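# Transfer crate from ramp to pallet centre, drum stays

## Task

Take the crate off the ramp and set it down at the centre of the pallet; when finished, the drum must still lie completely on the ramp and be in contact with neither the crate nor the pallet.

## Robot and tools

SETUP. Three identical i2rt Big YAM arms, arm1, arm2 and arm3, each with six joints, a right hand (index, middle, ring finger and thumb, sixteen separately driven hinges) and a wrist camera (arm1_cam_wrist, arm2_cam_wrist, arm3_cam_wrist). Two room cameras, cam_high and cam_low, belong to no arm. Foot poses in the scene frame (m, quat wxyz): arm1 (-0.607, +0.554, +0.429; +0.707, -0.002, +0.002, -0.708); arm2 (-0.588, -0.566, +0.406; +0.718, -0.002, +0.002, +0.696); arm3 (+0.275, +0.878, +0.430; +0.811, -0.002, +0.008, -0.585). Each foot faces along its own +x. Reach is roughly 1.06 m from the joint1 axis. Brief pushes on loose objects may happen unprompted.

FRAMES. One scene frame for everything: origin on the floor, +z up, metres. The hand point is fixed to the palm: +z runs out along straight fingers, +x across the palm away from the thumb, +y out of the palm face (palm surface at y = -0.062, back at y = -0.12). Straight fingertips end about 0.139 m beyond the knuckles (knuckles at z = -0.017). A rigid camera mast on the palm side (x +0.05 to +0.10, z -0.16 to -0.11, up to y = +0.06) can collide with things. With joints 1, 5, 6 at zero and the hand level and forward, the palm is up and the thumb on the right; joint6 alone cannot make the palm face straight down.

TOOL move. Arguments: arm1, arm2, arm3 (each optional, one object per arm) and cameras. An arm omitted receives nothing new. Inside an arm's object:
- joints: absolute targets keyed by name. joint1_rad to joint6_rad in radians, ranges: j1 -2.879..2.879 (turn about foot, + is counter-clockwise from above), j2 0..3.141 (shoulder, 0 = upper arm pointing back, + lifts forward), j3 0..3.019 (elbow, 0 = folded, + opens), j4 -1.692..1.57 (hand pitch, + raises fingers), j5 -1.57..1.57 (hand sideways, + to arm's right), j6 -2.094..2.094 (roll, + clockwise seen from behind). Hand keys hand_index_mcp ... hand_thumb_ipl are absolute goals on a -1..+1 scale between each hinge's stops; toward -1 generally curls a finger toward the palm (mcp straight at +0.75, pip +0.58, dip +0.70, abd +0.00; thumb_cmc +0.71 swings thumb in front of the palm, thumb_axl +0.68, thumb_mcp +0.23, thumb_ipl +0.17 are straight). hand_current_limit (-1..1) caps every hand motor from 0 to 550 mA; hand_speed (-0.96..1) sets set-point speed as (n+1)/2 of 8.5 rad/s. Initial values: hand_speed -0.6, hand_current_limit +0.4. Omitted hand keys keep their goal.
- target: an absolute hand pose, seven numbers [x, y, z, qw, qx, qy, qz], metres, scene frame, same convention as the printed hand line. The hand travels a straight line from its hand_target toward it. When target is given, joints may only hold hand keys, otherwise the call is refused.
- speed: top path speed, 0.002..0.5 m/s (default 0.25); rotation capped at twice that in rad/s. Only valid with target.
- min_time_s: 0.1..8 s, the shortest duration for this arm's joint motions; only with joints.
All motions start together. All hand paths in one call finish together, paced by the slowest; a path lasts 0.5..10 s, and any action ends by 15 s. Each step the controller limits the path pose to 100 mm and 20 degrees from the measured hand, so the hand lags, may overshoot speed near full stretch, and often lands a centimetre or more off. Paths do not avoid obstacles or other arms.
cameras: list of camera names or ["all"]; [] for none; omitted means all only for a call with no action. An unknown key or camera name makes a call invalid; an out-of-range value gets it refused, and then the remaining move, wait and finished_scene calls of that reply are skipped (same if a stop interrupts).

TOOL wait: seconds 0..10, optional cameras; commands nothing. TOOL zoom_image: camera and region [x0, y0, x1, y1] in pixels from the top-left, at most 504 by 504, on the latest image of that camera. TOOL finished_scene: scene = current scene number; irreversible; the goal must hold without the robots afterwards.

RESULTS. A move line lists each arm given a motion with done or its worst status (e.g. time_out). joint_status and hand_status give per-key outcomes: off_target (stopped away, maybe still pushing), time_out (joints keep a nearby target and keep pushing; send the reported position to relax), not_followed (a safety check withheld the targets; "joint command not followed" or "pose unreachable" in the text). on_its_own lists uncommanded activity; "held at" is a target, not a reading. Arms not named in the call appear under "as last shown" with "not commanded". hand_state gives one word per motor: moving, goal, blocked, overload. Currents are in mA, positive pushing toward -1. Joint velocities are rad/s; "within noise" means still. Joint torques include gravity and offsets; numbers 3 and 4 wrap at ±28 N m. The pictures line orders the images, which can lag the state slightly. A no-action move prints full state, the scene number and images.

CAUTIONS. Arms never stop on contact; they keep pushing. Any hard press between two robots, including one hand gripping another's fingers, ends the scene in failure; the self-collision check can act late and lets hands and wrist cameras meet. Avoid hard hits on fixed or heavy items, drops, releasing moving parts, and long falls. A hand motor at 495 mA or more for 5 s shuts down for 10 s. Holding loads, stretching out or pushing at unreachable poses heats arm motors: MOTOR HOT appears at 85 °C, and at 100 °C the arm drops (OVER-TEMPERATURE FAULT, 30-60 s), after which keys read limit_stop_at_motor_heat and must be resent. During any arm stop, hand commands are lost. The scene keeps running while replies are composed, holding the last command.

Each tool is called after "Emit:" by a JSON object that holds its "name" and its "arguments".

## Session

Emit:
{"name": "move", "arguments": {}}

Scene clock: 0.00 s.
Joint torques (N m): no reading
Motor temperatures (°C): arm1=[30 28 26 25 26 28] | arm2=[29 26 28 28 27 28] | arm3=[27 26 27 25 24 26]
Heat: arm1: hottest joint1_rad 30 °C; arm2: hottest joint1_rad 29 °C; arm3: hottest joint1_rad 27 °C.
Joint velocities: within noise
arm1.joint_positions: joint1_rad=+0.145 joint2_rad=+0.623 joint3_rad=+1.372 joint4_rad=-1.250 joint5_rad=-0.044 joint6_rad=+1.082 hand_index_mcp=+0.753 hand_index_abd=+0.000 hand_index_pip=+0.577 hand_index_dip=+0.696 hand_middle_mcp=+0.753 hand_middle_abd=+0.000 hand_middle_pip=+0.577 hand_middle_dip=+0.696 hand_ring_mcp=+0.753 hand_ring_abd=+0.000 hand_ring_pip=+0.577 hand_ring_dip=+0.696 hand_thumb_cmc=+0.714 hand_thumb_axl=+0.677 hand_thumb_mcp=+0.226 hand_thumb_ipl=+0.168 hand_current_limit=+0.400 hand_speed=-0.600
arm1.joint_status: not commanded
arm1.hand_state: goal,goal,goal,goal,goal,goal,goal,goal,goal,goal,goal,goal,goal,goal,goal,goal
arm1.index_mcp_current_ma: 0
arm1.index_abd_current_ma: 0
arm1.index_pip_current_ma: 0
arm1.index_dip_current_ma: 0
arm1.middle_mcp_current_ma: 0
arm1.middle_abd_current_ma: 0
arm1.middle_pip_current_ma: 0
arm1.middle_dip_current_ma: 0
arm1.ring_mcp_current_ma: 0
arm1.ring_abd_current_ma: 0
arm1.ring_pip_current_ma: 0
arm1.ring_dip_current_ma: 0
arm1.thumb_cmc_current_ma: 0
arm1.thumb_axl_current_ma: 0
arm1.thumb_mcp_current_ma: 0
arm1.thumb_ipl_current_ma: 0
arm1.hand_goal_index_mcp: 0.754
arm1.hand_goal_index_abd: 0.000
arm1.hand_goal_index_pip: 0.576
arm1.hand_goal_index_dip: 0.696
arm1.hand_goal_middle_mcp: 0.754
arm1.hand_goal_middle_abd: 0.000
arm1.hand_goal_middle_pip: 0.576
arm1.hand_goal_middle_dip: 0.696
arm1.hand_goal_ring_mcp: 0.754
arm1.hand_goal_ring_abd: 0.000
arm1.hand_goal_ring_pip: 0.576
arm1.hand_goal_ring_dip: 0.696
arm1.hand_goal_thumb_cmc: 0.714
arm1.hand_goal_thumb_axl: 0.678
arm1.hand_goal_thumb_mcp: 0.226
arm1.hand_goal_thumb_ipl: 0.168
arm1.hand: x=-0.6445 y=+0.2820 z=+0.9933 quat_wxyz=(+0.407, +0.773, -0.378, +0.307) (m; scene frame)
arm1.hand_target: x=-0.6449 y=+0.2855 z=+1.0093 quat_wxyz=(+0.420, +0.765, -0.373, +0.315) (m; scene frame)
arm1.hand_status: not commanded
arm2.joint_positions: joint1_rad=+0.855 joint2_rad=+0.646 joint3_rad=+1.436 joint4_rad=-1.157 joint5_rad=+0.056 joint6_rad=+1.053 hand_index_mcp=+0.753 hand_index_abd=+0.000 hand_index_pip=+0.577 hand_index_dip=+0.696 hand_middle_mcp=+0.753 hand_middle_abd=+0.000 hand_middle_pip=+0.577 hand_middle_dip=+0.696 hand_ring_mcp=+0.753 hand_ring_abd=+0.000 hand_ring_pip=+0.577 hand_ring_dip=+0.696 hand_thumb_cmc=+0.714 hand_thumb_axl=+0.677 hand_thumb_mcp=+0.226 hand_thumb_ipl=+0.168 hand_current_limit=+0.400 hand_speed=-0.600
arm2.joint_status: not commanded
arm2.hand_state: goal,goal,goal,goal,goal,goal,goal,goal,goal,goal,goal,goal,goal,goal,goal,goal
arm2.index_mcp_current_ma: 0
arm2.index_abd_current_ma: 0
arm2.index_pip_current_ma: 0
arm2.index_dip_current_ma: 0
arm2.middle_mcp_current_ma: 0
arm2.middle_abd_current_ma: 0
arm2.middle_pip_current_ma: 0
arm2.middle_dip_current_ma: 0
arm2.ring_mcp_current_ma: 0
arm2.ring_abd_current_ma: 0
arm2.ring_pip_current_ma: 0
arm2.ring_dip_current_ma: 0
arm2.thumb_cmc_current_ma: 0
arm2.thumb_axl_current_ma: 0
arm2.thumb_mcp_current_ma: 0
arm2.thumb_ipl_current_ma: 0
arm2.hand_goal_index_mcp: 0.754
arm2.hand_goal_index_abd: 0.000
arm2.hand_goal_index_pip: 0.576
arm2.hand_goal_index_dip: 0.696
arm2.hand_goal_middle_mcp: 0.754
arm2.hand_goal_middle_abd: 0.000
arm2.hand_goal_middle_pip: 0.576
arm2.hand_goal_middle_dip: 0.696
arm2.hand_goal_ring_mcp: 0.754
arm2.hand_goal_ring_abd: 0.000
arm2.hand_goal_ring_pip: 0.576
arm2.hand_goal_ring_dip: 0.696
arm2.hand_goal_thumb_cmc: 0.714
arm2.hand_goal_thumb_axl: 0.678
arm2.hand_goal_thumb_mcp: 0.226
arm2.hand_goal_thumb_ipl: 0.168
arm2.hand: x=-0.7157 y=-0.3132 z=+1.0230 quat_wxyz=(-0.443, +0.111, +0.818, +0.351) (m; scene frame)
arm2.hand_target: x=-0.7124 y=-0.3162 z=+1.0352 quat_wxyz=(-0.452, +0.111, +0.810, +0.357) (m; scene frame)
arm2.hand_status: not commanded
arm3.joint_positions: joint1_rad=+0.018 joint2_rad=+0.521 joint3_rad=+1.354 joint4_rad=-1.304 joint5_rad=+0.045 joint6_rad=+1.127 hand_index_mcp=+0.753 hand_index_abd=+0.000 hand_index_pip=+0.577 hand_index_dip=+0.696 hand_middle_mcp=+0.753 hand_middle_abd=+0.000 hand_middle_pip=+0.577 hand_middle_dip=+0.696 hand_ring_mcp=+0.753 hand_ring_abd=+0.000 hand_ring_pip=+0.577 hand_ring_dip=+0.696 hand_thumb_cmc=+0.714 hand_thumb_axl=+0.677 hand_thumb_mcp=+0.226 hand_thumb_ipl=+0.168 hand_current_limit=+0.400 hand_speed=-0.600
arm3.joint_status: not commanded
arm3.hand_state: goal,goal,goal,goal,goal,goal,goal,goal,goal,goal,goal,goal,goal,goal,goal,goal
arm3.index_mcp_current_ma: 0
arm3.index_abd_current_ma: 0
arm3.index_pip_current_ma: 0
arm3.index_dip_current_ma: 0
arm3.middle_mcp_current_ma: 0
arm3.middle_abd_current_ma: 0
arm3.middle_pip_current_ma: 0
arm3.middle_dip_current_ma: 0
arm3.ring_mcp_current_ma: 0
arm3.ring_abd_current_ma: 0
arm3.ring_pip_current_ma: 0
arm3.ring_dip_current_ma: 0
arm3.thumb_cmc_current_ma: 0
arm3.thumb_axl_current_ma: 0
arm3.thumb_mcp_current_ma: 0
arm3.thumb_ipl_current_ma: 0
arm3.hand_goal_index_mcp: 0.754
arm3.hand_goal_index_abd: 0.000
arm3.hand_goal_index_pip: 0.576
arm3.hand_goal_index_dip: 0.696
arm3.hand_goal_middle_mcp: 0.754
arm3.hand_goal_middle_abd: 0.000
arm3.hand_goal_middle_pip: 0.576
arm3.hand_goal_middle_dip: 0.696
arm3.hand_goal_ring_mcp: 0.754
arm3.hand_goal_ring_abd: 0.000
arm3.hand_goal_ring_pip: 0.576
arm3.hand_goal_ring_dip: 0.696
arm3.hand_goal_thumb_cmc: 0.714
arm3.hand_goal_thumb_axl: 0.678
arm3.hand_goal_thumb_mcp: 0.226
arm3.hand_goal_thumb_ipl: 0.168
arm3.hand: x=+0.2644 y=+0.6463 z=+0.9933 quat_wxyz=(+0.401, +0.786, -0.336, +0.328) (m; scene frame)
arm3.hand_target: x=+0.2633 y=+0.6498 z=+1.0051 quat_wxyz=(+0.410, +0.780, -0.333, +0.336) (m; scene frame)
arm3.hand_status: not commanded
pictures: arm1_cam_wrist, arm2_cam_wrist, arm3_cam_wrist, cam_high, cam_low
Images, in order (width x height): arm1_cam_wrist 672x504, arm2_cam_wrist 672x504, arm3_cam_wrist 672x504, cam_high 672x504, cam_low 672x504.

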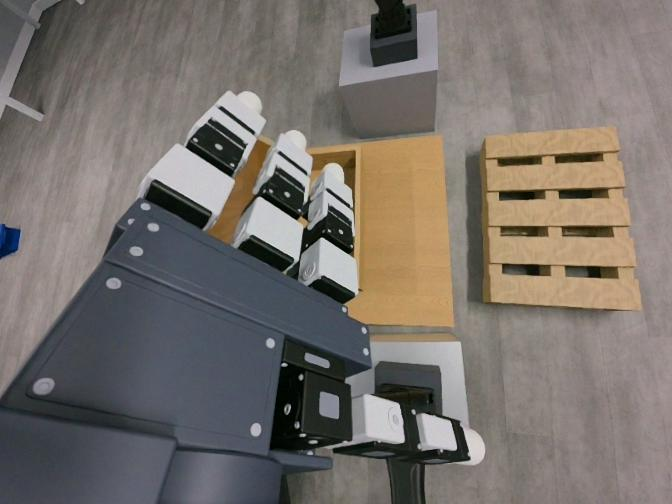

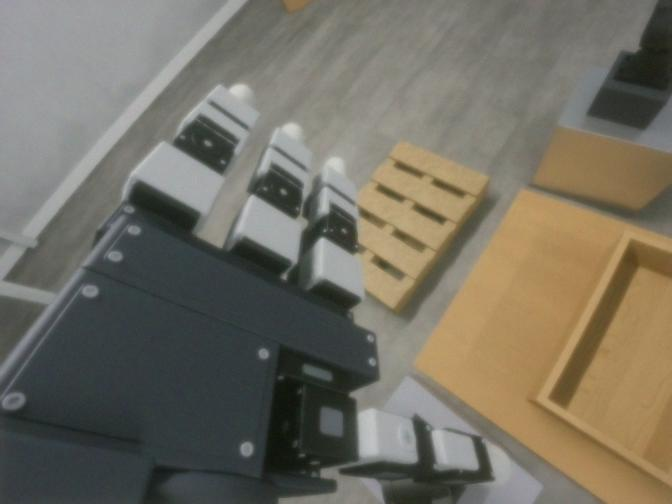

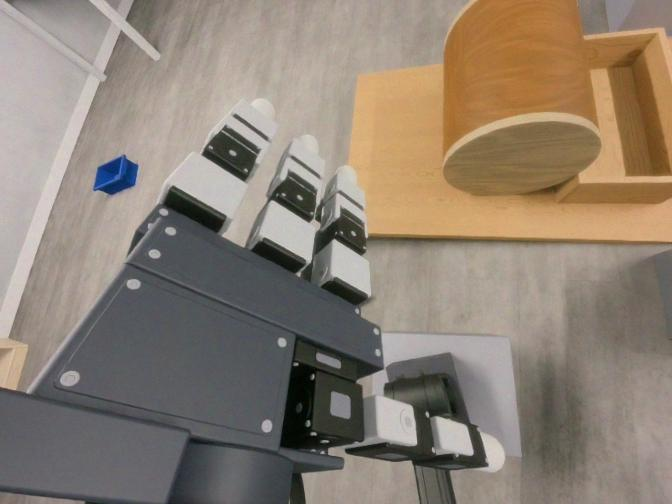

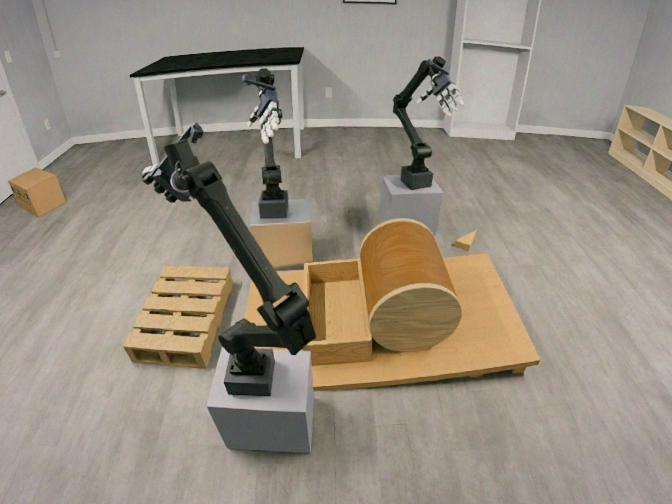

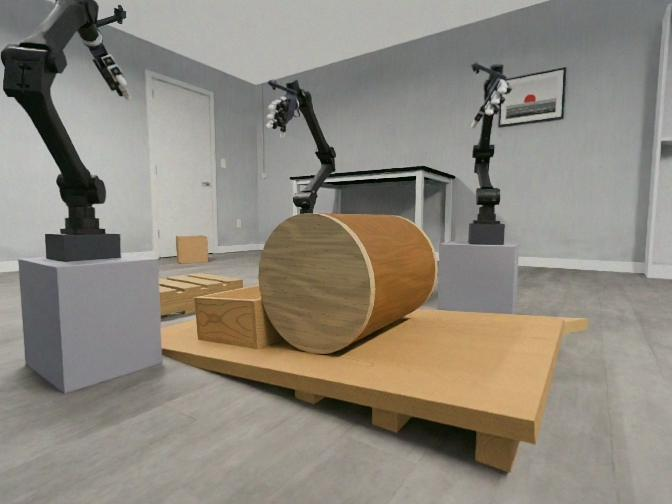

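Emit:
{"name": "zoom_image", "arguments": {"camera": "cam_high", "region": [100, 200, 560, 460]}}

Emit:
{"name": "zoom_image", "arguments": {"camera": "cam_low", "region": [120, 200, 620, 500]}}

Emit:
{"name": "zoom_image", "arguments": {"camera": "arm3_cam_wrist", "region": [270, 0, 672, 300]}}

Scaled by 1.096.

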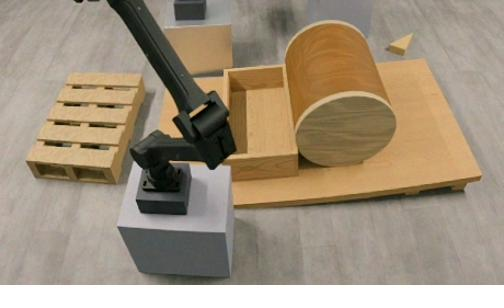

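Scaled by 1.008.

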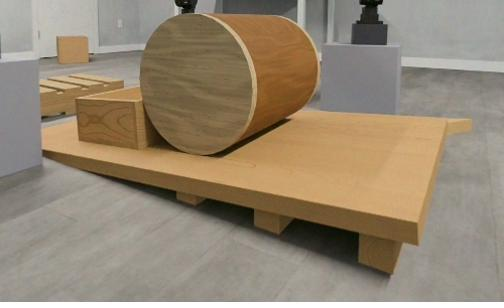

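Scaled by 1.254.

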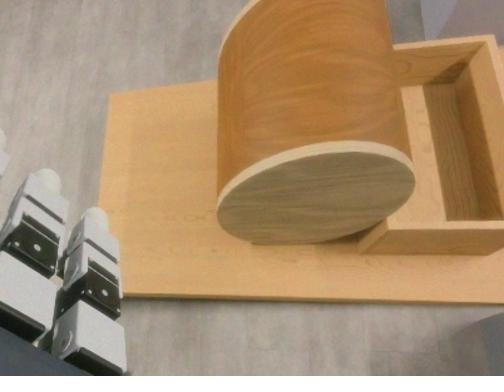

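Emit:
{"name": "zoom_image", "arguments": {"camera": "cam_high", "region": [350, 280, 500, 390]}}

Emit:
{"name": "zoom_image", "arguments": {"camera": "arm3_cam_wrist", "region": [420, 120, 620, 250]}}

Emit:
{"name": "zoom_image", "arguments": {"camera": "cam_high", "region": [440, 220, 500, 260]}}

Scaled by 3.360.

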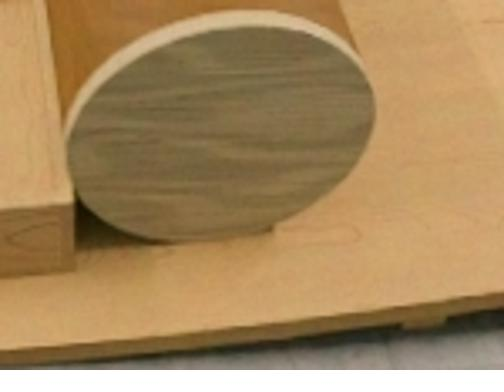

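Scaled by 2.520.

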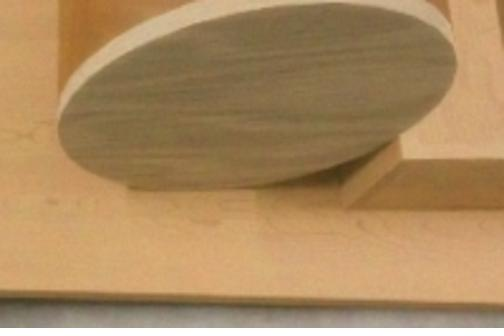

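Scaled by 8.400.

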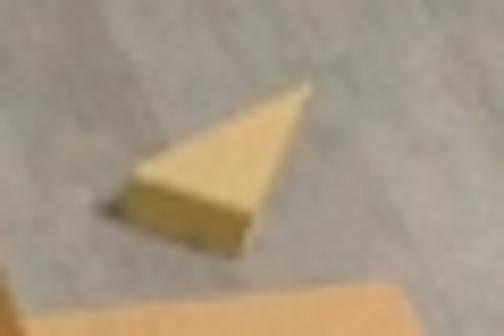

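Emit:
{"name": "move", "arguments": {"arm3": {"joints": {"joint1_rad": 1.05, "joint2_rad": 1.2, "joint3_rad": 1.5, "joint4_rad": -1.5, "joint5_rad": 0, "joint6_rad": 0}, "min_time_s": 3}, "arm1": {"joints": {"joint1_rad": 0.5, "joint2_rad": 1.0, "joint3_rad": 1.7, "joint4_rad": -1.5, "joint5_rad": 0, "joint6_rad": 0}, "min_time_s": 3}, "arm2": {"joints": {"joint1_rad": -0.6, "joint2_rad": 0.8, "joint3_rad": 1.7, "joint4_rad": -1.4, "joint5_rad": 0, "joint6_rad": 0}, "min_time_s": 3}, "cameras": ["all"]}}

Scene clock: 686.07 s.
Joint torques (N m): arm1=[1.03 -3.66 14.3 0.96 0.19 -0.17] | arm2=[-0.38 -0.44 13.15 1.84 -0.02 -0.36] | arm3=[-0.15 -6.71 13.45 0.47 -0.03 -0.18]
Motor temperatures (°C): arm1=[29 28 45 25 25 27] | arm2=[29 26 42 28 27 28] | arm3=[26 26 42 25 24 26]
Heat: arm1: hottest joint3_rad 45 °C; arm2: hottest joint3_rad 42 °C; arm3: hottest joint3_rad 42 °C.
move: arm1 done; arm2 done; arm3 done
Joint velocities: within noise
arm1.joint_positions: joint1_rad=+0.490 joint2_rad=+0.993 joint3_rad=+1.633 joint4_rad=-1.491 joint5_rad=-0.002 joint6_rad=+0.011 hand_index_mcp=+0.757 hand_index_abd=+0.000 hand_index_pip=+0.577 hand_index_dip=+0.696 hand_middle_mcp=+0.757 hand_middle_abd=+0.000 hand_middle_pip=+0.577 hand_middle_dip=+0.696 hand_ring_mcp=+0.757 hand_ring_abd=+0.000 hand_ring_pip=+0.577 hand_ring_dip=+0.696 hand_thumb_cmc=+0.717 hand_thumb_axl=+0.677 hand_thumb_mcp=+0.225 hand_thumb_ipl=+0.168 hand_current_limit=+0.400 hand_speed=-0.600
arm1.joint_status: all done
arm1.hand_state: goal,goal,goal,goal,goal,goal,goal,goal,goal,goal,goal,goal,goal,goal,goal,goal
arm1.index_mcp_current_ma: 2
arm1.index_abd_current_ma: 0
arm1.index_pip_current_ma: 0
arm1.index_dip_current_ma: 0
arm1.middle_mcp_current_ma: 2
arm1.middle_abd_current_ma: 0
arm1.middle_pip_current_ma: 0
arm1.middle_dip_current_ma: 0
arm1.ring_mcp_current_ma: 2
arm1.ring_abd_current_ma: 0
arm1.ring_pip_current_ma: 0
arm1.ring_dip_current_ma: 0
arm1.thumb_cmc_current_ma: 2
arm1.thumb_axl_current_ma: 0
arm1.thumb_mcp_current_ma: -1
arm1.thumb_ipl_current_ma: 0
arm1.hand_goal_index_mcp: 0.754
arm1.hand_goal_index_abd: 0.000
arm1.hand_goal_index_pip: 0.576
arm1.hand_goal_index_dip: 0.696
arm1.hand_goal_middle_mcp: 0.754
arm1.hand_goal_middle_abd: 0.000
arm1.hand_goal_middle_pip: 0.576
arm1.hand_goal_middle_dip: 0.696
arm1.hand_goal_ring_mcp: 0.754
arm1.hand_goal_ring_abd: 0.000
arm1.hand_goal_ring_pip: 0.576
arm1.hand_goal_ring_dip: 0.696
arm1.hand_goal_thumb_cmc: 0.714
arm1.hand_goal_thumb_axl: 0.678
arm1.hand_goal_thumb_mcp: 0.226
arm1.hand_goal_thumb_ipl: 0.168
arm1.hand: x=-0.4351 y=+0.1852 z=+1.0112 quat_wxyz=(+0.340, +0.909, +0.223, +0.086) (m; scene frame)
arm1.hand_target: x=-0.4335 y=+0.1918 z=+1.0425 quat_wxyz=(+0.364, +0.898, +0.229, +0.091) (m; scene frame)
arm1.hand_status: not commanded
arm2.joint_positions: joint1_rad=-0.585 joint2_rad=+0.792 joint3_rad=+1.654 joint4_rad=-1.388 joint5_rad=+0.003 joint6_rad=+0.017 hand_index_mcp=+0.759 hand_index_abd=+0.001 hand_index_pip=+0.577 hand_index_dip=+0.696 hand_middle_mcp=+0.759 hand_middle_abd=+0.001 hand_middle_pip=+0.577 hand_middle_dip=+0.696 hand_ring_mcp=+0.759 hand_ring_abd=+0.001 hand_ring_pip=+0.577 hand_ring_dip=+0.696 hand_thumb_cmc=+0.720 hand_thumb_axl=+0.677 hand_thumb_mcp=+0.226 hand_thumb_ipl=+0.168 hand_current_limit=+0.400 hand_speed=-0.600
arm2.joint_status: all done
arm2.hand_state: goal,goal,goal,goal,goal,goal,goal,goal,goal,goal,goal,goal,goal,goal,goal,goal
arm2.index_mcp_current_ma: 1
arm2.index_abd_current_ma: 0
arm2.index_pip_current_ma: 0
arm2.index_dip_current_ma: 0
arm2.middle_mcp_current_ma: 1
arm2.middle_abd_current_ma: 0
arm2.middle_pip_current_ma: 0
arm2.middle_dip_current_ma: 0
arm2.ring_mcp_current_ma: 1
arm2.ring_abd_current_ma: 0
arm2.ring_pip_current_ma: 0
arm2.ring_dip_current_ma: 0
arm2.thumb_cmc_current_ma: 1
arm2.thumb_axl_current_ma: 0
arm2.thumb_mcp_current_ma: 0
arm2.thumb_ipl_current_ma: 0
arm2.hand_goal_index_mcp: 0.754
arm2.hand_goal_index_abd: 0.000
arm2.hand_goal_index_pip: 0.576
arm2.hand_goal_index_dip: 0.696
arm2.hand_goal_middle_mcp: 0.754
arm2.hand_goal_middle_abd: 0.000
arm2.hand_goal_middle_pip: 0.576
arm2.hand_goal_middle_dip: 0.696
arm2.hand_goal_ring_mcp: 0.754
arm2.hand_goal_ring_abd: 0.000
arm2.hand_goal_ring_pip: 0.576
arm2.hand_goal_ring_dip: 0.696
arm2.hand_goal_thumb_cmc: 0.714
arm2.hand_goal_thumb_axl: 0.678
arm2.hand_goal_thumb_mcp: 0.226
arm2.hand_goal_thumb_ipl: 0.168
arm2.hand: x=-0.3875 y=-0.3240 z=+1.0915 quat_wxyz=(+0.149, +0.270, +0.825, +0.474) (m; scene frame)
arm2.hand_target: x=-0.3898 y=-0.3315 z=+1.1095 quat_wxyz=(+0.159, +0.267, +0.819, +0.483) (m; scene frame)
arm2.hand_status: not commanded
arm3.joint_positions: joint1_rad=+1.044 joint2_rad=+1.187 joint3_rad=+1.438 joint4_rad=-1.492 joint5_rad=+0.001 joint6_rad=+0.011 hand_index_mcp=+0.756 hand_index_abd=+0.001 hand_index_pip=+0.577 hand_index_dip=+0.696 hand_middle_mcp=+0.756 hand_middle_abd=+0.000 hand_middle_pip=+0.577 hand_middle_dip=+0.696 hand_ring_mcp=+0.756 hand_ring_abd=+0.001 hand_ring_pip=+0.577 hand_ring_dip=+0.696 hand_thumb_cmc=+0.716 hand_thumb_axl=+0.677 hand_thumb_mcp=+0.224 hand_thumb_ipl=+0.168 hand_current_limit=+0.400 hand_speed=-0.600
arm3.joint_status: all done
arm3.hand_state: goal,goal,goal,goal,goal,goal,goal,goal,goal,goal,goal,goal,goal,goal,goal,goal
arm3.index_mcp_current_ma: 1
arm3.index_abd_current_ma: 0
arm3.index_pip_current_ma: 0
arm3.index_dip_current_ma: 0
arm3.middle_mcp_current_ma: 1
arm3.middle_abd_current_ma: 0
arm3.middle_pip_current_ma: 0
arm3.middle_dip_current_ma: 0
arm3.ring_mcp_current_ma: 1
arm3.ring_abd_current_ma: 0
arm3.ring_pip_current_ma: 0
arm3.ring_dip_current_ma: 0
arm3.thumb_cmc_current_ma: 1
arm3.thumb_axl_current_ma: 0
arm3.thumb_mcp_current_ma: -1
arm3.thumb_ipl_current_ma: 0
arm3.hand_goal_index_mcp: 0.754
arm3.hand_goal_index_abd: 0.000
arm3.hand_goal_index_pip: 0.576
arm3.hand_goal_index_dip: 0.696
arm3.hand_goal_middle_mcp: 0.754
arm3.hand_goal_middle_abd: 0.000
arm3.hand_goal_middle_pip: 0.576
arm3.hand_goal_middle_dip: 0.696
arm3.hand_goal_ring_mcp: 0.754
arm3.hand_goal_ring_abd: 0.000
arm3.hand_goal_ring_pip: 0.576
arm3.hand_goal_ring_dip: 0.696
arm3.hand_goal_thumb_cmc: 0.714
arm3.hand_goal_thumb_axl: 0.678
arm3.hand_goal_thumb_mcp: 0.226
arm3.hand_goal_thumb_ipl: 0.168
arm3.hand: x=+0.7400 y=+0.7552 z=+0.8171 quat_wxyz=(+0.120, +0.770, +0.619, +0.099) (m; scene frame)
arm3.hand_target: x=+0.7496 y=+0.7572 z=+0.8430 quat_wxyz=(+0.135, +0.762, +0.623, +0.113) (m; scene frame)
arm3.hand_status: not commanded
pictures: arm1_cam_wrist, arm2_cam_wrist, arm3_cam_wrist, cam_high, cam_low
Images, in order (width x height): arm1_cam_wrist 672x504, arm2_cam_wrist 672x504, arm3_cam_wrist 672x504, cam_high 672x504, cam_low 672x504.

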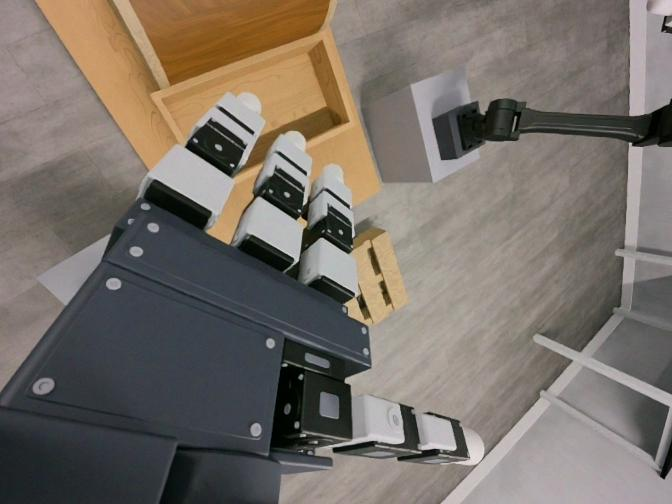

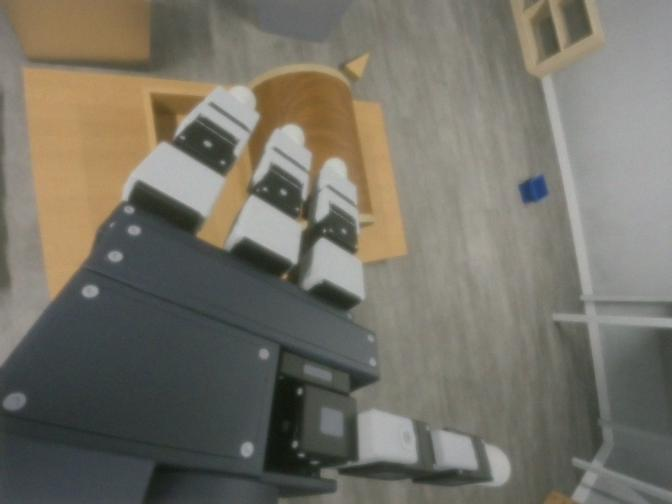

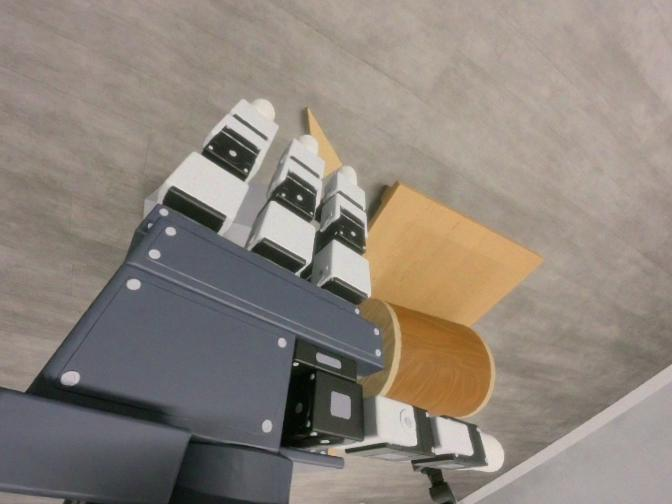

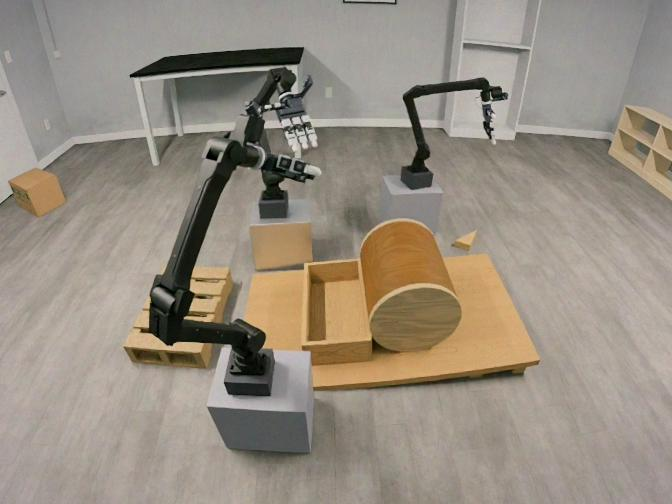

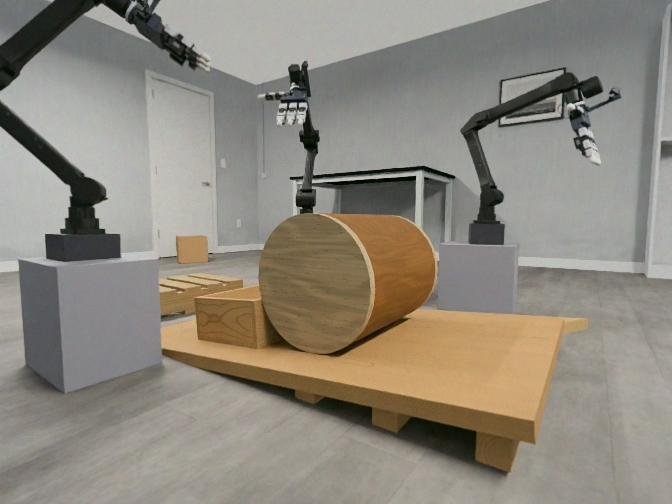

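Emit:
{"name": "move", "arguments": {"arm3": {"joints": {"joint1_rad": 1.1, "joint2_rad": 1.7, "joint3_rad": 1.0, "joint4_rad": -1.6, "joint5_rad": -0.5, "joint6_rad": 0.26, "hand_index_mcp": 0.48, "hand_middle_mcp": 0.48, "hand_ring_mcp": 0.48, "hand_index_pip": 0.28, "hand_middle_pip": 0.28, "hand_ring_pip": 0.28, "hand_index_dip": 0.4, "hand_middle_dip": 0.4, "hand_ring_dip": 0.4, "hand_thumb_cmc": -0.57, "hand_thumb_mcp": 0.06, "hand_thumb_ipl": 0.0}, "min_time_s": 3}, "cameras": ["all"]}}

Scene clock: 860.40 s.
Joint torques (N m): arm1=[0.85 -3.84 14.42 1.06 0.12 -0.18] | arm2=[0.03 -0.79 13.11 1.83 -0.02 -0.36] | arm3=[0.09 -9.52 4.85 -2.04 -0.59 0.01]
Motor temperatures (°C): arm1=[29 28 49 25 25 28] | arm2=[29 25 47 27 27 28] | arm3=[26 27 55 25 24 26]
Heat: arm1: hottest joint3_rad 49 °C; arm2: hottest joint3_rad 47 °C; arm3: hottest joint3_rad 55 °C.
move: arm3 done
Joint velocities: within noise
arm1, arm2: as last shown
arm1.joint_positions: joint1_rad=+0.490 joint2_rad=+0.993 joint3_rad=+1.633 joint4_rad=-1.491 joint5_rad=-0.002 joint6_rad=+0.010 hand_index_mcp=+0.757 hand_index_abd=+0.000 hand_index_pip=+0.577 hand_index_dip=+0.696 hand_middle_mcp=+0.757 hand_middle_abd=+0.000 hand_middle_pip=+0.577 hand_middle_dip=+0.696 hand_ring_mcp=+0.757 hand_ring_abd=+0.000 hand_ring_pip=+0.577 hand_ring_dip=+0.696 hand_thumb_cmc=+0.717 hand_thumb_axl=+0.677 hand_thumb_mcp=+0.225 hand_thumb_ipl=+0.168 hand_current_limit=+0.400 hand_speed=-0.600
arm2.joint_positions: joint1_rad=-0.585 joint2_rad=+0.792 joint3_rad=+1.654 joint4_rad=-1.388 joint5_rad=+0.003 joint6_rad=+0.016 hand_index_mcp=+0.759 hand_index_abd=+0.001 hand_index_pip=+0.577 hand_index_dip=+0.696 hand_middle_mcp=+0.759 hand_middle_abd=+0.001 hand_middle_pip=+0.577 hand_middle_dip=+0.696 hand_ring_mcp=+0.759 hand_ring_abd=+0.001 hand_ring_pip=+0.577 hand_ring_dip=+0.696 hand_thumb_cmc=+0.720 hand_thumb_axl=+0.677 hand_thumb_mcp=+0.226 hand_thumb_ipl=+0.168 hand_current_limit=+0.400 hand_speed=-0.600
arm2.hand: x=-0.3875 y=-0.3239 z=+1.0915 quat_wxyz=(+0.149, +0.270, +0.825, +0.474) (m; scene frame)
arm3.joint_positions: joint1_rad=+1.091 joint2_rad=+1.681 joint3_rad=+1.008 joint4_rad=-1.587 joint5_rad=-0.497 joint6_rad=+0.249 hand_index_mcp=+0.478 hand_index_abd=+0.001 hand_index_pip=+0.282 hand_index_dip=+0.403 hand_middle_mcp=+0.478 hand_middle_abd=+0.000 hand_middle_pip=+0.282 hand_middle_dip=+0.403 hand_ring_mcp=+0.478 hand_ring_abd=+0.001 hand_ring_pip=+0.282 hand_ring_dip=+0.403 hand_thumb_cmc=-0.566 hand_thumb_axl=+0.677 hand_thumb_mcp=+0.058 hand_thumb_ipl=+0.001 hand_current_limit=+0.400 hand_speed=-0.600
arm3.joint_status: all done
arm3.hand_state: goal,goal,goal,goal,goal,goal,goal,goal,goal,goal,goal,goal,goal,goal,goal,goal
arm3.index_mcp_current_ma: -1
arm3.index_abd_current_ma: 0
arm3.index_pip_current_ma: 1
arm3.index_dip_current_ma: 1
arm3.middle_mcp_current_ma: -1
arm3.middle_abd_current_ma: 0
arm3.middle_pip_current_ma: 1
arm3.middle_dip_current_ma: 1
arm3.ring_mcp_current_ma: -1
arm3.ring_abd_current_ma: 0
arm3.ring_pip_current_ma: 1
arm3.ring_dip_current_ma: 1
arm3.thumb_cmc_current_ma: 2
arm3.thumb_axl_current_ma: 0
arm3.thumb_mcp_current_ma: -1
arm3.thumb_ipl_current_ma: 0
arm3.hand_goal_index_mcp: 0.480
arm3.hand_goal_index_abd: 0.000
arm3.hand_goal_index_pip: 0.280
arm3.hand_goal_index_dip: 0.400
arm3.hand_goal_middle_mcp: 0.480
arm3.hand_goal_middle_abd: 0.000
arm3.hand_goal_middle_pip: 0.280
arm3.hand_goal_middle_dip: 0.400
arm3.hand_goal_ring_mcp: 0.480
arm3.hand_goal_ring_abd: 0.000
arm3.hand_goal_ring_pip: 0.280
arm3.hand_goal_ring_dip: 0.400
arm3.hand_goal_thumb_cmc: -0.570
arm3.hand_goal_thumb_axl: 0.678
arm3.hand_goal_thumb_mcp: 0.060
arm3.hand_goal_thumb_ipl: 0.000
arm3.hand: x=+0.6101 y=+0.8693 z=+0.4468 quat_wxyz=(-0.398, +0.806, +0.429, -0.091) (m; scene frame)
arm3.hand_target: x=+0.6007 y=+0.8735 z=+0.4411 quat_wxyz=(-0.408, +0.803, +0.420, -0.108) (m; scene frame)
arm3.hand_status: not commanded
pictures: arm1_cam_wrist, arm2_cam_wrist, arm3_cam_wrist, cam_high, cam_low
Images, in order (width x height): arm1_cam_wrist 672x504, arm2_cam_wrist 672x504, arm3_cam_wrist 672x504, cam_high 672x504, cam_low 672x504.

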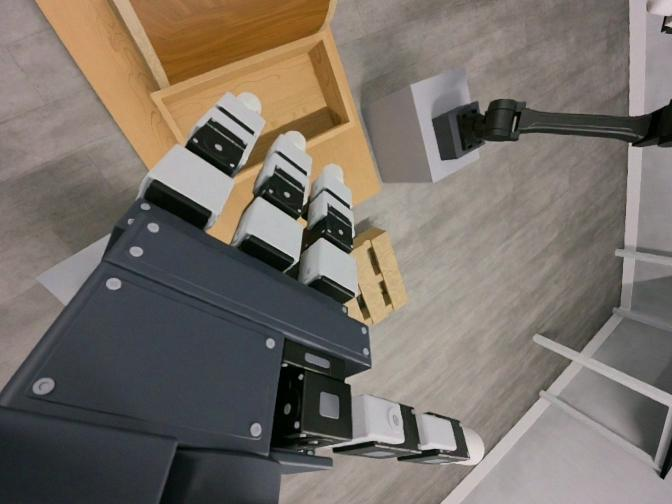

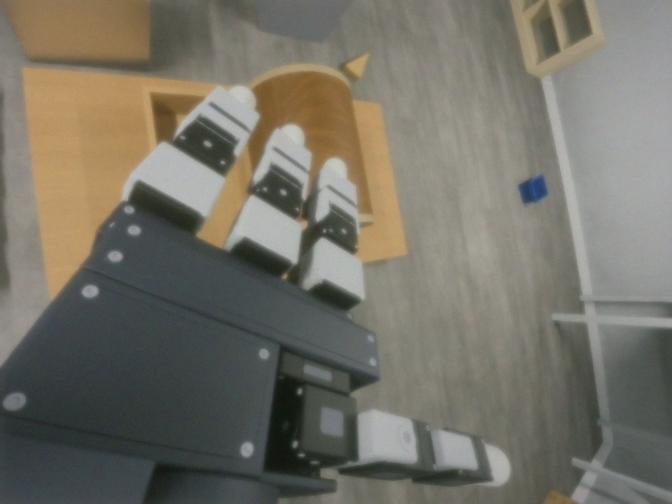

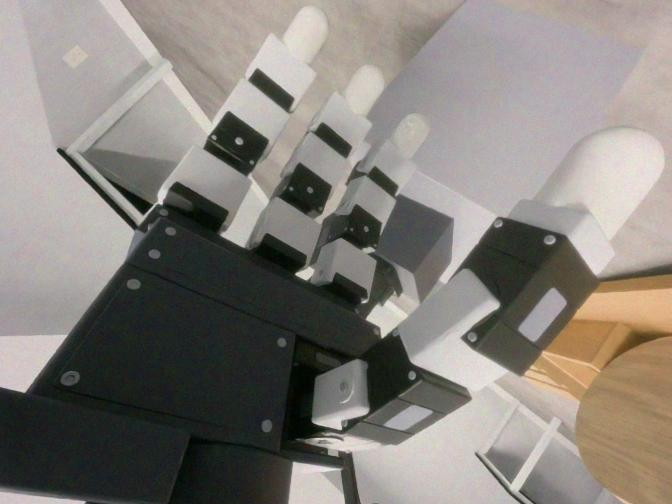

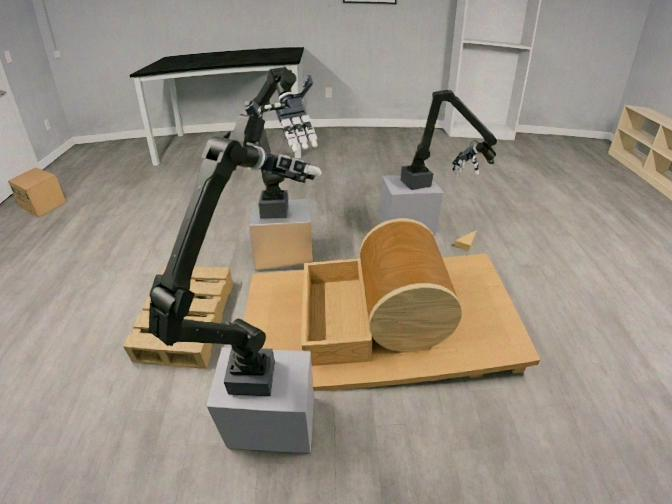

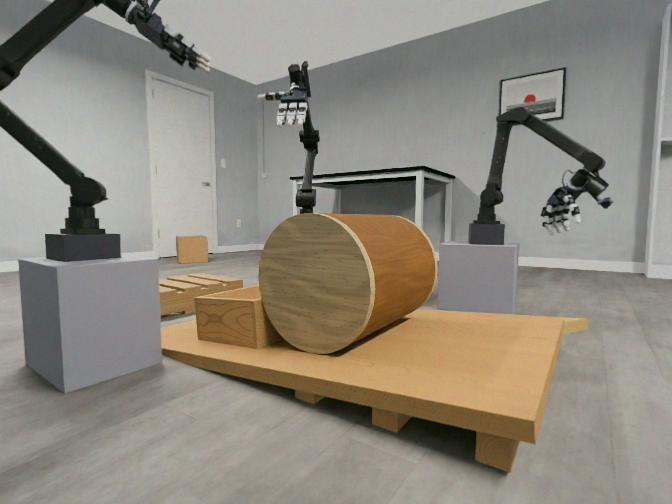

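Emit:
{"name": "move", "arguments": {"arm3": {"target": [0.66, 0.784, 0.275, 0.488, -0.765, -0.353, 0.225], "speed": 0.2}, "cameras": ["arm3_cam_wrist", "cam_high", "cam_low"]}}

Emit:
{"name": "zoom_image", "arguments": {"camera": "cam_high", "region": [380, 150, 560, 290]}}

Emit:
{"name": "zoom_image", "arguments": {"camera": "cam_low", "region": [440, 180, 660, 350]}}

Scene clock: 882.60 s.
Joint torques (N m): arm1=[0.79 -3.43 14.26 0.83 0.17 -0.16] | arm2=[-0.21 -0.97 13.12 1.8 -0.03 -0.37] | arm3=[-1.08 -15.33 5.3 -2.73 -0.14 -0.09]
Motor temperatures (°C): arm1=[29 28 49 25 25 28] | arm2=[29 25 47 27 27 28] | arm3=[26 28 51 25 24 26]
Heat: arm1: hottest joint3_rad 49 °C; arm2: hottest joint3_rad 47 °C; arm3: hottest joint3_rad 51 °C.
move: arm3 off_target
Joint velocities: within noise
arm1, arm2: as last shown
arm3.joint_positions: joint1_rad=+0.952 joint2_rad=+2.335 joint3_rad=+1.413 joint4_rad=-1.665 joint5_rad=-0.367 joint6_rad=+0.202 hand_index_mcp=+0.475 hand_index_abd=+0.001 hand_index_pip=+0.282 hand_index_dip=+0.403 hand_middle_mcp=+0.475 hand_middle_abd=+0.000 hand_middle_pip=+0.281 hand_middle_dip=+0.402 hand_ring_mcp=+0.475 hand_ring_abd=+0.001 hand_ring_pip=+0.281 hand_ring_dip=+0.402 hand_thumb_cmc=-0.568 hand_thumb_axl=+0.677 hand_thumb_mcp=+0.058 hand_thumb_ipl=+0.001 hand_current_limit=+0.400 hand_speed=-0.600
arm3.joint_status: not commanded
arm3.hand_state: goal,goal,goal,goal,goal,goal,goal,goal,goal,goal,goal,goal,goal,goal,goal,goal
arm3.index_mcp_current_ma: -3
arm3.index_abd_current_ma: 0
arm3.index_pip_current_ma: 0
arm3.index_dip_current_ma: 1
arm3.middle_mcp_current_ma: -3
arm3.middle_abd_current_ma: 0
arm3.middle_pip_current_ma: 0
arm3.middle_dip_current_ma: 1
arm3.ring_mcp_current_ma: -3
arm3.ring_abd_current_ma: 0
arm3.ring_pip_current_ma: 0
arm3.ring_dip_current_ma: 1
arm3.thumb_cmc_current_ma: 1
arm3.thumb_axl_current_ma: 0
arm3.thumb_mcp_current_ma: -1
arm3.thumb_ipl_current_ma: 0
arm3.hand_goal_index_mcp: 0.480
arm3.hand_goal_index_abd: 0.000
arm3.hand_goal_index_pip: 0.280
arm3.hand_goal_index_dip: 0.400
arm3.hand_goal_middle_mcp: 0.480
arm3.hand_goal_middle_abd: 0.000
arm3.hand_goal_middle_pip: 0.280
arm3.hand_goal_middle_dip: 0.400
arm3.hand_goal_ring_mcp: 0.480
arm3.hand_goal_ring_abd: 0.000
arm3.hand_goal_ring_pip: 0.280
arm3.hand_goal_ring_dip: 0.400
arm3.hand_goal_thumb_cmc: -0.570
arm3.hand_goal_thumb_axl: 0.678
arm3.hand_goal_thumb_mcp: 0.060
arm3.hand_goal_thumb_ipl: 0.000
arm3.hand: x=+0.6557 y=+0.7877 z=+0.2778 quat_wxyz=(-0.467, +0.781, +0.359, -0.209) (m; scene frame)
arm3.hand_target: x=+0.6596 y=+0.7841 z=+0.2747 quat_wxyz=(-0.469, +0.780, +0.357, -0.211) (m; scene frame)
arm3.hand_status: off_target (0.006 m and 3.7 deg from the pose sent, 0.198 m and 21.0 deg at the start; a joint's target at an end of its range on 29 of 56 steps)
pictures: arm3_cam_wrist, cam_high, cam_low
Images, in order (width x height): arm3_cam_wrist 672x504, cam_high 672x504, cam_low 672x504.

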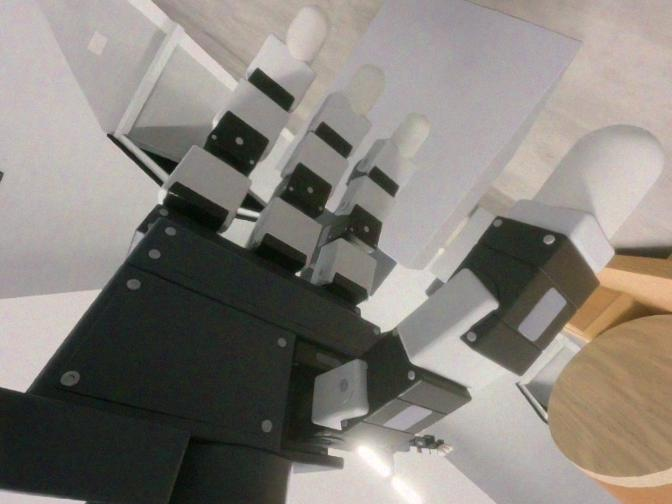

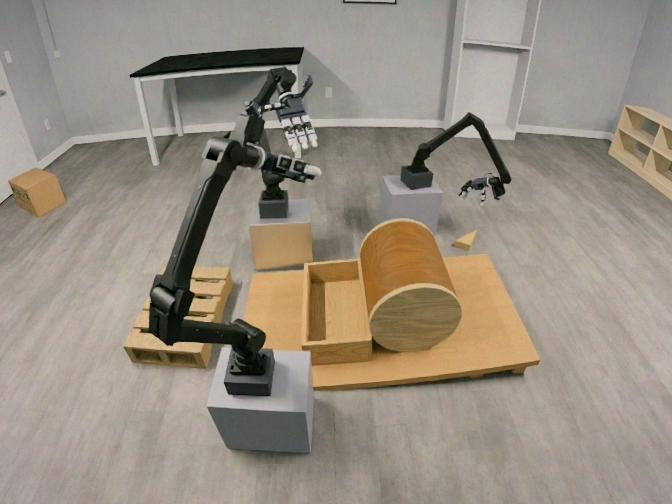

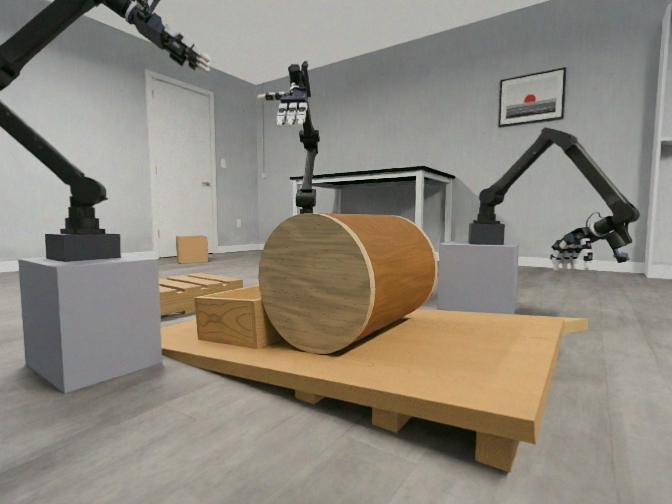

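Scaled by 2.800.

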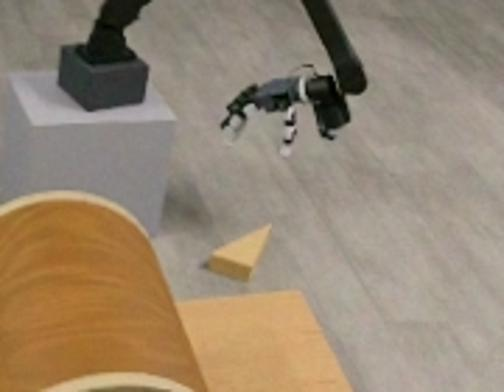

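Scaled by 2.291.

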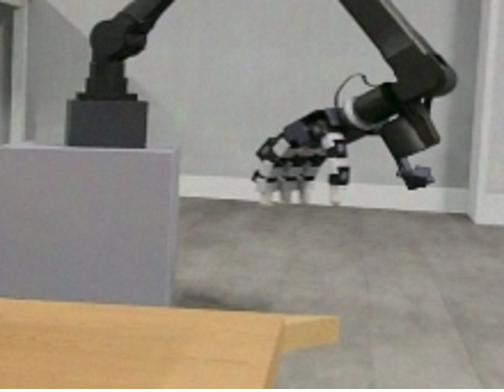

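Emit:
{"name": "move", "arguments": {"arm3": {"target": [0.618, 0.640, 0.17, 0.488, -0.765, -0.353, 0.225], "speed": 0.2}, "cameras": ["arm3_cam_wrist", "cam_high", "cam_low"]}}

Emit:
{"name": "zoom_image", "arguments": {"camera": "cam_high", "region": [420, 180, 540, 280]}}

Emit:
{"name": "zoom_image", "arguments": {"camera": "cam_low", "region": [480, 220, 672, 380]}}

Scene clock: 924.43 s.
Joint torques (N m): arm1=[0.62 -3.49 14.53 0.59 0.14 -0.14] | arm2=[-0.26 -0.79 13.04 1.81 -0.01 -0.35] | arm3=[-0.21 -15.91 4.88 -2.84 0 -0.13]
Motor temperatures (°C): arm1=[29 28 50 25 25 28] | arm2=[29 25 47 27 27 28] | arm3=[26 32 46 25 24 26]
Heat: arm1: hottest joint3_rad 50 °C; arm2: hottest joint3_rad 47 °C; arm3: hottest joint3_rad 46 °C.
move: arm3 off_target
Joint velocities: within noise
arm1, arm2: as last shown
arm3.joint_positions: joint1_rad=+0.663 joint2_rad=+2.613 joint3_rad=+1.644 joint4_rad=-1.665 joint5_rad=-0.114 joint6_rad=+0.062 hand_index_mcp=+0.475 hand_index_abd=+0.001 hand_index_pip=+0.282 hand_index_dip=+0.403 hand_middle_mcp=+0.475 hand_middle_abd=+0.000 hand_middle_pip=+0.281 hand_middle_dip=+0.402 hand_ring_mcp=+0.475 hand_ring_abd=+0.001 hand_ring_pip=+0.281 hand_ring_dip=+0.402 hand_thumb_cmc=-0.568 hand_thumb_axl=+0.677 hand_thumb_mcp=+0.058 hand_thumb_ipl=+0.001 hand_current_limit=+0.400 hand_speed=-0.600
arm3.joint_status: not commanded
arm3.hand_state: goal,goal,goal,goal,goal,goal,goal,goal,goal,goal,goal,goal,goal,goal,goal,goal
arm3.index_mcp_current_ma: -3
arm3.index_abd_current_ma: 0
arm3.index_pip_current_ma: 0
arm3.index_dip_current_ma: 1
arm3.middle_mcp_current_ma: -3
arm3.middle_abd_current_ma: 0
arm3.middle_pip_current_ma: 0
arm3.middle_dip_current_ma: 1
arm3.ring_mcp_current_ma: -3
arm3.ring_abd_current_ma: 0
arm3.ring_pip_current_ma: 0
arm3.ring_dip_current_ma: 1
arm3.thumb_cmc_current_ma: 0
arm3.thumb_axl_current_ma: 0
arm3.thumb_mcp_current_ma: -1
arm3.thumb_ipl_current_ma: 0
arm3.hand_goal_index_mcp: 0.480
arm3.hand_goal_index_abd: 0.000
arm3.hand_goal_index_pip: 0.280
arm3.hand_goal_index_dip: 0.400
arm3.hand_goal_middle_mcp: 0.480
arm3.hand_goal_middle_abd: 0.000
arm3.hand_goal_middle_pip: 0.280
arm3.hand_goal_middle_dip: 0.400
arm3.hand_goal_ring_mcp: 0.480
arm3.hand_goal_ring_abd: 0.000
arm3.hand_goal_ring_pip: 0.280
arm3.hand_goal_ring_dip: 0.400
arm3.hand_goal_thumb_cmc: -0.570
arm3.hand_goal_thumb_axl: 0.678
arm3.hand_goal_thumb_mcp: 0.060
arm3.hand_goal_thumb_ipl: 0.000
arm3.hand: x=+0.6179 y=+0.6389 z=+0.1771 quat_wxyz=(-0.468, +0.780, +0.354, -0.215) (m; scene frame)
arm3.hand_target: x=+0.6176 y=+0.6402 z=+0.1699 quat_wxyz=(-0.476, +0.774, +0.357, -0.219) (m; scene frame)
arm3.hand_status: off_target (0.007 m and 3.1 deg from the pose sent, 0.187 m and 3.7 deg at the start; a joint's target at an end of its range on 34 of 53 steps)
pictures: arm3_cam_wrist, cam_high, cam_low
Images, in order (width x height): arm3_cam_wrist 672x504, cam_high 672x504, cam_low 672x504.

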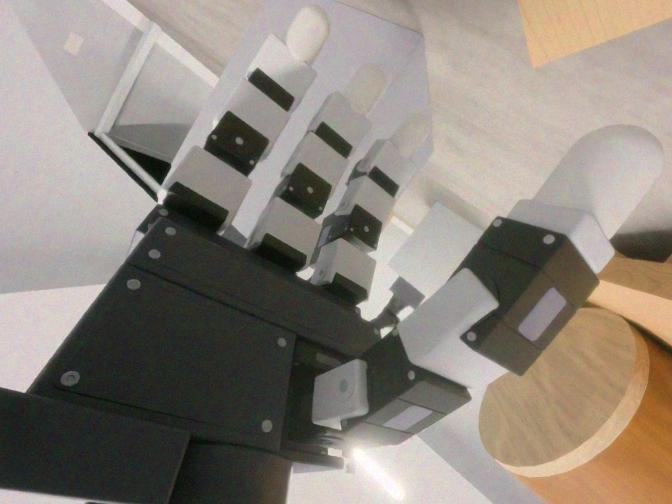

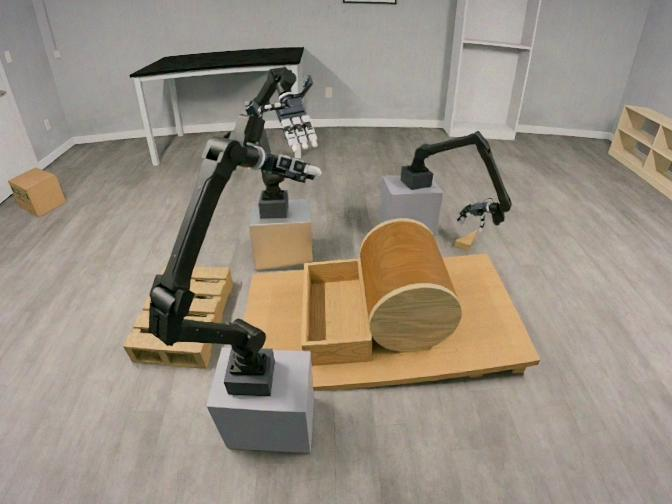

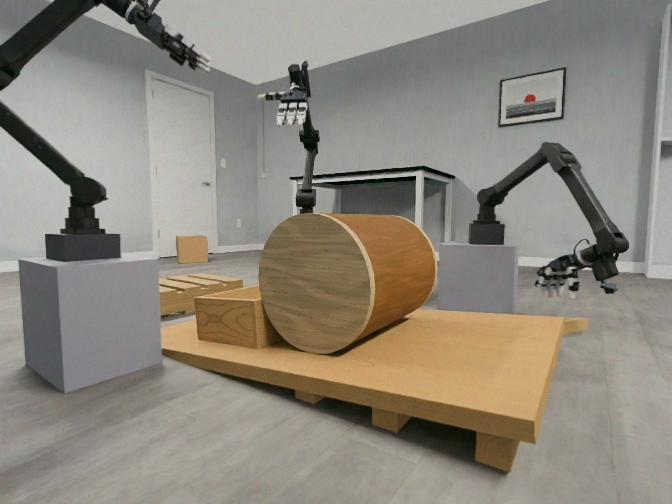

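Scaled by 4.200.

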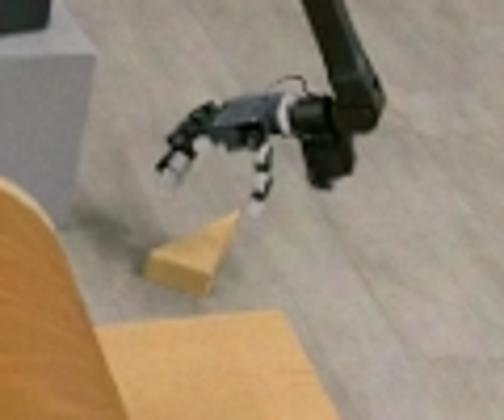

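Scaled by 2.625.

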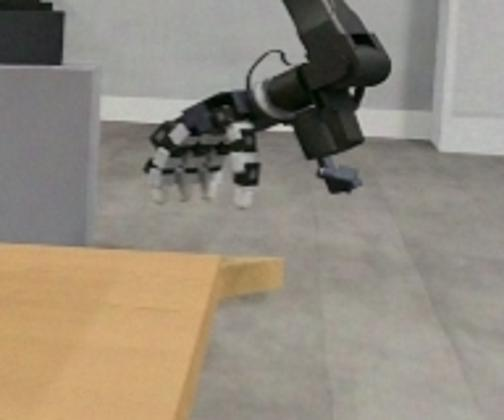

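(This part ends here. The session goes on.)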